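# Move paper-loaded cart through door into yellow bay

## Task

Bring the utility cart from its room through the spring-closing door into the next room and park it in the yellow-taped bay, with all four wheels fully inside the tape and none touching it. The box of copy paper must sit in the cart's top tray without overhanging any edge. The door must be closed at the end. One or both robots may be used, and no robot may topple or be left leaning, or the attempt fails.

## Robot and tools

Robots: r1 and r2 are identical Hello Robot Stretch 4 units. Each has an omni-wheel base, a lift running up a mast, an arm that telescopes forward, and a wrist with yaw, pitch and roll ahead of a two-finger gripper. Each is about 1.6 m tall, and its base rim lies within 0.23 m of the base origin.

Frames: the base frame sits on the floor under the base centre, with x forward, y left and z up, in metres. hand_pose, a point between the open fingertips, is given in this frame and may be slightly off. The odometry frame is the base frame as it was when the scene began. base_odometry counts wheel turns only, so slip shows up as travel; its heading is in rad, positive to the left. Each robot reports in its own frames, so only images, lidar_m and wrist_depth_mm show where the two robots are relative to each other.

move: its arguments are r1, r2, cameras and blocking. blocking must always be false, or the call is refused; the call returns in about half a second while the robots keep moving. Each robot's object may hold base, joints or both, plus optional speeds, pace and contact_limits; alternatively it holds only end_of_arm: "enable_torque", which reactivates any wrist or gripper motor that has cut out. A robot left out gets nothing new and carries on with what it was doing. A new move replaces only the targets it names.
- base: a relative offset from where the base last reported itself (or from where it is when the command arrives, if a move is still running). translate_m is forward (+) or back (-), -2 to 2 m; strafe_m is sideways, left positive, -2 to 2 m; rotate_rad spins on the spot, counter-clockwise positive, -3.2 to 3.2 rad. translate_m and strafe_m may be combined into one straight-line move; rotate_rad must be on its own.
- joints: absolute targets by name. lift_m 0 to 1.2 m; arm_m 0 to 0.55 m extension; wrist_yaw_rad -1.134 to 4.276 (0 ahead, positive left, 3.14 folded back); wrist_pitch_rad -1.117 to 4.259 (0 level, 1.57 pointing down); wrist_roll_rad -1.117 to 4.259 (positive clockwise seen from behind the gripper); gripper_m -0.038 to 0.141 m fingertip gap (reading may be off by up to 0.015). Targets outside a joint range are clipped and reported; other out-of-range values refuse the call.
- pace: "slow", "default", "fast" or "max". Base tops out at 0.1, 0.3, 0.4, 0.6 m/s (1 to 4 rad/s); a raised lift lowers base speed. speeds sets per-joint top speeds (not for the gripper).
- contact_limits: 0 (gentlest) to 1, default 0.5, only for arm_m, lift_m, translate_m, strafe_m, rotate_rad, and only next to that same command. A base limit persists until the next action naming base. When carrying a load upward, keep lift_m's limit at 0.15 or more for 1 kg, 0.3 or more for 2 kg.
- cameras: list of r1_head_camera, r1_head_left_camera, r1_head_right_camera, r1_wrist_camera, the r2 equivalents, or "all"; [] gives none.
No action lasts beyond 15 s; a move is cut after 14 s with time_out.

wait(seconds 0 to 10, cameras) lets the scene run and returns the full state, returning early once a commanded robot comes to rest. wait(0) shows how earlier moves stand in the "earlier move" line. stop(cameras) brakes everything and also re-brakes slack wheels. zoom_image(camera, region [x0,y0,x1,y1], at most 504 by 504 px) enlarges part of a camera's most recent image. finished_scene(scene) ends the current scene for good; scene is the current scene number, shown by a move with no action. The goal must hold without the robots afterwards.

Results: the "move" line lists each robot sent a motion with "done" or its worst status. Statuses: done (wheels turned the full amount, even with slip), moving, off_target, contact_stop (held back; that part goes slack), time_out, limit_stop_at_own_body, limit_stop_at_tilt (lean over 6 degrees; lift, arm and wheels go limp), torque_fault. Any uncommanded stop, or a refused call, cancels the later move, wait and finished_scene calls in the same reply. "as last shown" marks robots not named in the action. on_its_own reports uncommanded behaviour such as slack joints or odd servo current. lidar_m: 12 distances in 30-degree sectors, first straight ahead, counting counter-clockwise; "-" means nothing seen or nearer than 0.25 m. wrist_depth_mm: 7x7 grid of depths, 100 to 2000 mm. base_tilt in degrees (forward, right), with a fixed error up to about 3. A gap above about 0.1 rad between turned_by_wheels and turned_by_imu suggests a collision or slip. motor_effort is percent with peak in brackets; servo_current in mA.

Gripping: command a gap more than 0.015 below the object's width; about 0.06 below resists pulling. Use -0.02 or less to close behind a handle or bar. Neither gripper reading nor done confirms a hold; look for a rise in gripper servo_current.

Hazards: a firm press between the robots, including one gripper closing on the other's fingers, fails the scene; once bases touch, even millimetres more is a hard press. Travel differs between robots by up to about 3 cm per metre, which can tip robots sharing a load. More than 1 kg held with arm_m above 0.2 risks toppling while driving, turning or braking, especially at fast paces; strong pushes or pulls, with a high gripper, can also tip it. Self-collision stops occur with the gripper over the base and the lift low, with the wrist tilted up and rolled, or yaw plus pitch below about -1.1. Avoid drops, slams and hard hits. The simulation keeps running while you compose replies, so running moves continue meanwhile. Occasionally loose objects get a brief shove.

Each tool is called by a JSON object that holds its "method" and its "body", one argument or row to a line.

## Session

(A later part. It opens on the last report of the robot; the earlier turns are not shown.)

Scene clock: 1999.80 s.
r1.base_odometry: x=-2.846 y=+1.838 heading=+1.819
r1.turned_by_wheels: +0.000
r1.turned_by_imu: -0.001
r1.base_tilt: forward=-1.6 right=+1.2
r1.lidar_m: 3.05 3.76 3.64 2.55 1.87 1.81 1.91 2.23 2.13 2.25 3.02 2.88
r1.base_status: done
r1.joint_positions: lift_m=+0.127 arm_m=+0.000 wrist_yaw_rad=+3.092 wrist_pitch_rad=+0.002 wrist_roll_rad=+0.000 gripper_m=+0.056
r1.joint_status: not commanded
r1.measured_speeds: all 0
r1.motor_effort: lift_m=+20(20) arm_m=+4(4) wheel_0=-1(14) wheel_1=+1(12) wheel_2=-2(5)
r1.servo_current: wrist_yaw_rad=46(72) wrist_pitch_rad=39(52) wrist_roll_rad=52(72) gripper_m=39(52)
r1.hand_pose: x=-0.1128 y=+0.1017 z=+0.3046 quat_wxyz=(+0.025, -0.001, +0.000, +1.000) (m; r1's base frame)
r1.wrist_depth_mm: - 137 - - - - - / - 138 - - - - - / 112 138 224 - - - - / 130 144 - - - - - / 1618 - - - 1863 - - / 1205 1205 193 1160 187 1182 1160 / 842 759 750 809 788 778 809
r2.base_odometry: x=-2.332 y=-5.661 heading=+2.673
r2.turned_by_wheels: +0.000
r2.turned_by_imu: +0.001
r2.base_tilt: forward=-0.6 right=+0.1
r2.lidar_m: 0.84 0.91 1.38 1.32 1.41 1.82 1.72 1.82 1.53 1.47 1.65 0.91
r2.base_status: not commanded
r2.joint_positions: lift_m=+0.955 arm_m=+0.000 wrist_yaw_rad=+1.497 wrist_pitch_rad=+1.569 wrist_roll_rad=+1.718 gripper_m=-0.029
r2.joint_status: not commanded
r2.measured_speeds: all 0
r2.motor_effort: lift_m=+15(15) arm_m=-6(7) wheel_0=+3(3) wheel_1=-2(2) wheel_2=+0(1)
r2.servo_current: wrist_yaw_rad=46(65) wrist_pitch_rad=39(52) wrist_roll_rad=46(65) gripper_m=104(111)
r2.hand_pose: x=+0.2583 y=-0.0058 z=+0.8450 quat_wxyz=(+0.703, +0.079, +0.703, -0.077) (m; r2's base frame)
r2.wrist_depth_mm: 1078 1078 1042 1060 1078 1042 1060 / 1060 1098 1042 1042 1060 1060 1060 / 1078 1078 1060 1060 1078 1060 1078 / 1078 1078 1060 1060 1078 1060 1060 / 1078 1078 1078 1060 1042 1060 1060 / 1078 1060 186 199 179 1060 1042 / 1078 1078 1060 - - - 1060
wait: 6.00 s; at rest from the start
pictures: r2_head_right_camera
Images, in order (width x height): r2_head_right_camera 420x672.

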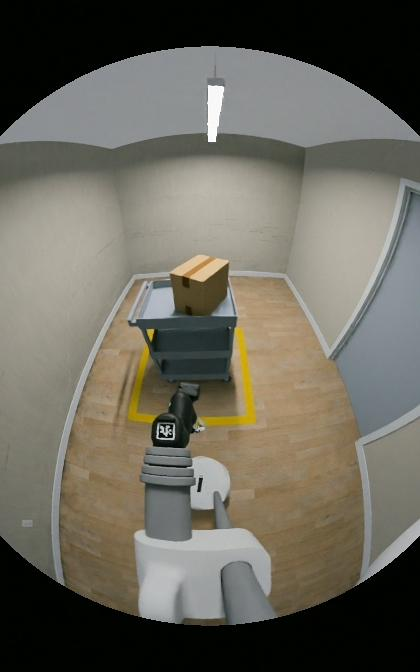

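{"method": "wait", "body": {
  "seconds": 5,
  "cameras": ["r2_head_right_camera","r1_head_right_camera"]
}}

{"method": "zoom_image", "body": {
  "camera": "r2_head_right_camera",
  "region": [310, 170, 420, 450]
}}

Scene clock: 2008.90 s.
r1.base_odometry: x=-2.846 y=+1.838 heading=+1.819
r1.turned_by_wheels: +0.000
r1.turned_by_imu: -0.001
r1.base_tilt: forward=-1.6 right=+1.3
r1.lidar_m: 3.04 3.76 3.63 2.55 1.88 1.80 1.91 2.21 2.12 2.23 2.99 2.89
r1.base_status: done
r1.joint_positions: lift_m=+0.127 arm_m=+0.000 wrist_yaw_rad=+3.092 wrist_pitch_rad=+0.002 wrist_roll_rad=+0.000 gripper_m=+0.056
r1.joint_status: not commanded
r1.measured_speeds: all 0
r1.motor_effort: lift_m=+20(20) arm_m=+4(4) wheel_0=-1(14) wheel_1=+1(12) wheel_2=-2(5)
r1.servo_current: wrist_yaw_rad=33(72) wrist_pitch_rad=46(52) wrist_roll_rad=65(72) gripper_m=46(52)
r1.hand_pose: x=-0.1128 y=+0.1017 z=+0.3046 quat_wxyz=(+0.025, -0.001, +0.000, +1.000) (m; r1's base frame)
r1.wrist_depth_mm: - 137 - - - - - / - 138 - - - - - / 112 138 224 - - - - / 130 144 - - - - - / 1661 - - - 1921 - - / 1205 1205 195 1205 188 1160 1138 / 842 741 750 809 798 768 820
r2.base_odometry: x=-2.332 y=-5.661 heading=+2.673
r2.turned_by_wheels: +0.000
r2.turned_by_imu: +0.001
r2.base_tilt: forward=-0.6 right=+0.1
r2.lidar_m: 0.86 0.89 1.38 1.31 1.38 1.83 1.74 1.80 1.54 1.47 1.61 0.92
r2.base_status: not commanded
r2.joint_positions: lift_m=+0.955 arm_m=+0.000 wrist_yaw_rad=+1.497 wrist_pitch_rad=+1.569 wrist_roll_rad=+1.718 gripper_m=-0.029
r2.joint_status: not commanded
r2.measured_speeds: all 0
r2.motor_effort: lift_m=+15(15) arm_m=-7(7) wheel_0=+3(3) wheel_1=-2(2) wheel_2=+0(1)
r2.servo_current: wrist_yaw_rad=33(65) wrist_pitch_rad=39(52) wrist_roll_rad=46(65) gripper_m=98(111)
r2.hand_pose: x=+0.2583 y=-0.0058 z=+0.8450 quat_wxyz=(+0.703, +0.079, +0.703, -0.077) (m; r2's base frame)
r2.wrist_depth_mm: 1078 1078 1060 1060 1060 1060 1042 / 1078 1060 1078 1060 1060 1060 1042 / 1078 1060 1060 1060 1025 1042 1042 / 1078 1078 1060 1060 1078 1042 1060 / 1078 1078 1060 1060 1060 1060 1060 / 1098 1078 185 199 179 1042 1060 / 1078 1060 1060 - - - 1078
wait: 5.00 s; at rest from the start
pictures: r1_head_right_camera, r2_head_right_camera
Images, in order (width x height): r1_head_right_camera 420x672, r2_head_right_camera 420x672.

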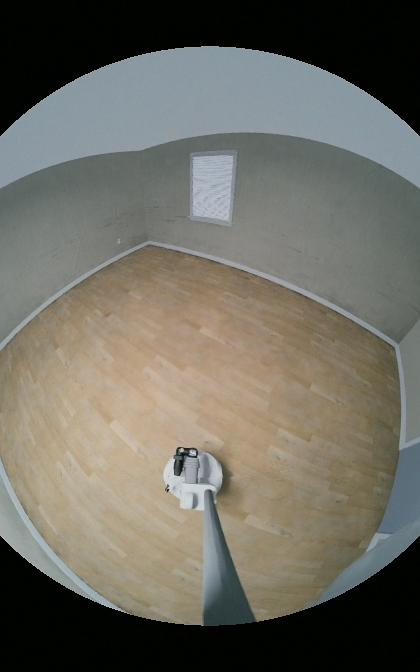

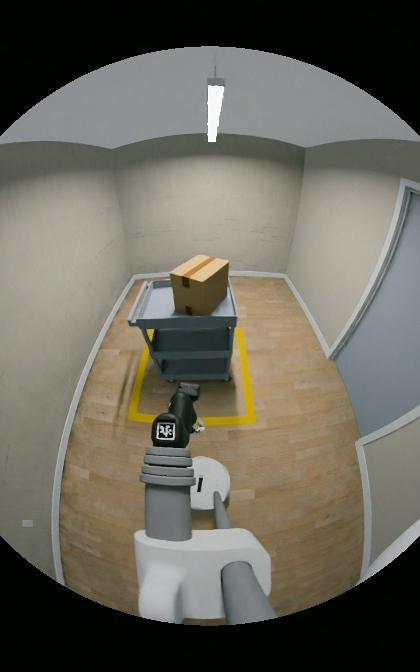

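Scaled by 1.800 from the camera's 420x672 image, which has a finer 600x960 frame.

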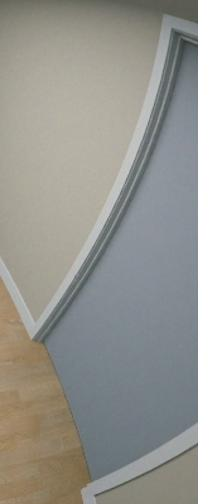

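{"method": "wait", "body": {
  "seconds": 8
}}

{"method": "wait", "body": {
  "seconds": 8,
  "cameras": ["r2_head_right_camera"]
}}

{"method": "zoom_image", "body": {
  "camera": "r2_head_right_camera",
  "region": [310, 170, 420, 450]
}}

Scene clock: 2021.43 s.
r1.base_odometry: x=-2.846 y=+1.838 heading=+1.819
r1.turned_by_wheels: +0.000
r1.turned_by_imu: -0.001
r1.base_tilt: forward=-1.6 right=+1.3
r1.lidar_m: 3.02 3.78 3.64 2.51 1.87 1.79 1.91 2.21 2.14 2.25 3.01 2.90
r1.base_status: done
r1.joint_positions: lift_m=+0.127 arm_m=+0.000 wrist_yaw_rad=+3.092 wrist_pitch_rad=+0.002 wrist_roll_rad=+0.000 gripper_m=+0.056
r1.joint_status: not commanded
r1.measured_speeds: all 0
r1.motor_effort: lift_m=+20(20) arm_m=+4(4) wheel_0=-1(14) wheel_1=+1(12) wheel_2=-2(5)
r1.servo_current: wrist_yaw_rad=33(72) wrist_pitch_rad=39(52) wrist_roll_rad=46(72) gripper_m=33(52)
r1.hand_pose: x=-0.1128 y=+0.1017 z=+0.3046 quat_wxyz=(+0.025, -0.001, +0.000, +1.000) (m; r1's base frame)
r1.wrist_depth_mm: - 138 - - - - - / - 138 - - - - - / 112 138 224 - - - - / 130 144 - - - - - / 1661 - - - 1863 - - / 1160 1160 193 1205 187 1182 1160 / 854 759 759 798 798 768 831
r2.base_odometry: x=-2.332 y=-5.661 heading=+2.673
r2.turned_by_wheels: +0.000
r2.turned_by_imu: +0.002
r2.base_tilt: forward=-0.7 right=+0.0
r2.lidar_m: 0.86 0.93 1.38 1.32 1.40 1.82 1.73 1.83 1.54 1.46 1.64 0.89
r2.base_status: not commanded
r2.joint_positions: lift_m=+0.955 arm_m=+0.000 wrist_yaw_rad=+1.497 wrist_pitch_rad=+1.569 wrist_roll_rad=+1.718 gripper_m=-0.029
r2.joint_status: not commanded
r2.measured_speeds: all 0
r2.motor_effort: lift_m=+15(15) arm_m=-7(7) wheel_0=+3(3) wheel_1=-2(2) wheel_2=+0(1)
r2.servo_current: wrist_yaw_rad=59(65) wrist_pitch_rad=39(52) wrist_roll_rad=52(65) gripper_m=104(111)
r2.hand_pose: x=+0.2583 y=-0.0058 z=+0.8450 quat_wxyz=(+0.703, +0.079, +0.703, -0.077) (m; r2's base frame)
r2.wrist_depth_mm: 1078 1078 1042 1042 1060 1042 1025 / 1078 1060 1078 1042 1060 1060 1042 / 1078 1078 1078 1078 1060 1042 1060 / 1060 1060 1078 1060 1060 1060 1042 / 1078 1078 1078 1060 1060 1060 1042 / 1078 1060 186 198 179 1042 1042 / 1078 1078 1078 - - - 1042
wait: 8.00 s; at rest from the start

Scene clock: 2029.43 s.
r1.base_odometry: x=-2.846 y=+1.838 heading=+1.819
r1.turned_by_wheels: +0.000
r1.turned_by_imu: -0.001
r1.base_tilt: forward=-1.6 right=+1.3
r1.lidar_m: 3.04 3.77 3.64 2.54 1.87 1.81 1.90 2.20 2.15 2.24 2.98 2.91
r1.base_status: done
r1.joint_positions: lift_m=+0.127 arm_m=+0.000 wrist_yaw_rad=+3.092 wrist_pitch_rad=+0.002 wrist_roll_rad=+0.000 gripper_m=+0.056
r1.joint_status: not commanded
r1.measured_speeds: all 0
r1.motor_effort: lift_m=+20(20) arm_m=+4(4) wheel_0=+0(14) wheel_1=+1(12) wheel_2=-2(5)
r1.servo_current: wrist_yaw_rad=46(72) wrist_pitch_rad=33(52) wrist_roll_rad=52(72) gripper_m=39(52)
r1.hand_pose: x=-0.1128 y=+0.1017 z=+0.3046 quat_wxyz=(+0.025, -0.001, +0.000, +1.000) (m; r1's base frame)
r1.wrist_depth_mm: - 138 - - - - - / - 138 - - - - - / 112 138 224 - - - - / 130 144 - - - - - / 1661 - - - 1983 - - / 1160 1229 193 1182 188 1182 1138 / 842 750 759 809 788 778 820
r2.base_odometry: x=-2.332 y=-5.661 heading=+2.673
r2.turned_by_wheels: +0.000
r2.turned_by_imu: +0.001
r2.base_tilt: forward=-0.6 right=+0.1
r2.lidar_m: 0.86 0.92 1.36 1.33 1.38 1.81 1.73 1.79 1.53 1.46 1.65 0.92
r2.base_status: not commanded
r2.joint_positions: lift_m=+0.955 arm_m=+0.000 wrist_yaw_rad=+1.497 wrist_pitch_rad=+1.569 wrist_roll_rad=+1.718 gripper_m=-0.029
r2.joint_status: not commanded
r2.measured_speeds: all 0
r2.motor_effort: lift_m=+15(15) arm_m=-7(7) wheel_0=+3(3) wheel_1=-2(2) wheel_2=+0(1)
r2.servo_current: wrist_yaw_rad=59(65) wrist_pitch_rad=46(52) wrist_roll_rad=46(65) gripper_m=111(111)
r2.hand_pose: x=+0.2583 y=-0.0058 z=+0.8450 quat_wxyz=(+0.703, +0.079, +0.703, -0.077) (m; r2's base frame)
r2.wrist_depth_mm: 1078 1078 1042 1042 1042 1025 1042 / 1098 1060 1078 1060 1042 1060 1042 / 1078 1078 1060 1078 1060 1042 1042 / 1078 1078 1060 1078 1042 1078 1060 / 1098 1060 1060 1060 1098 1060 1042 / 1098 1060 186 199 179 1060 1060 / 1078 1078 1078 - - - 1042
wait: 8.00 s; at rest by 0.27 s
pictures: r2_head_right_camera
Images, in order (width x height): r2_head_right_camera 420x672.

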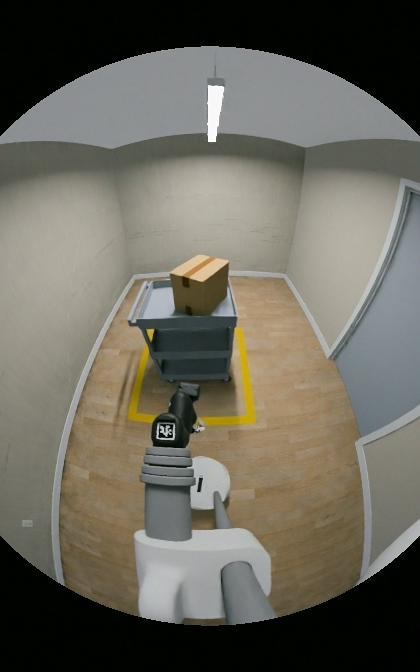

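Scaled by 1.800 from the camera's 420x672 image, which has a finer 600x960 frame.

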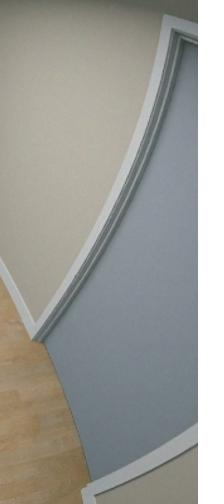

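{"method": "finished_scene", "body": {
  "scene": 1
}}

The scene is finished: the task was done.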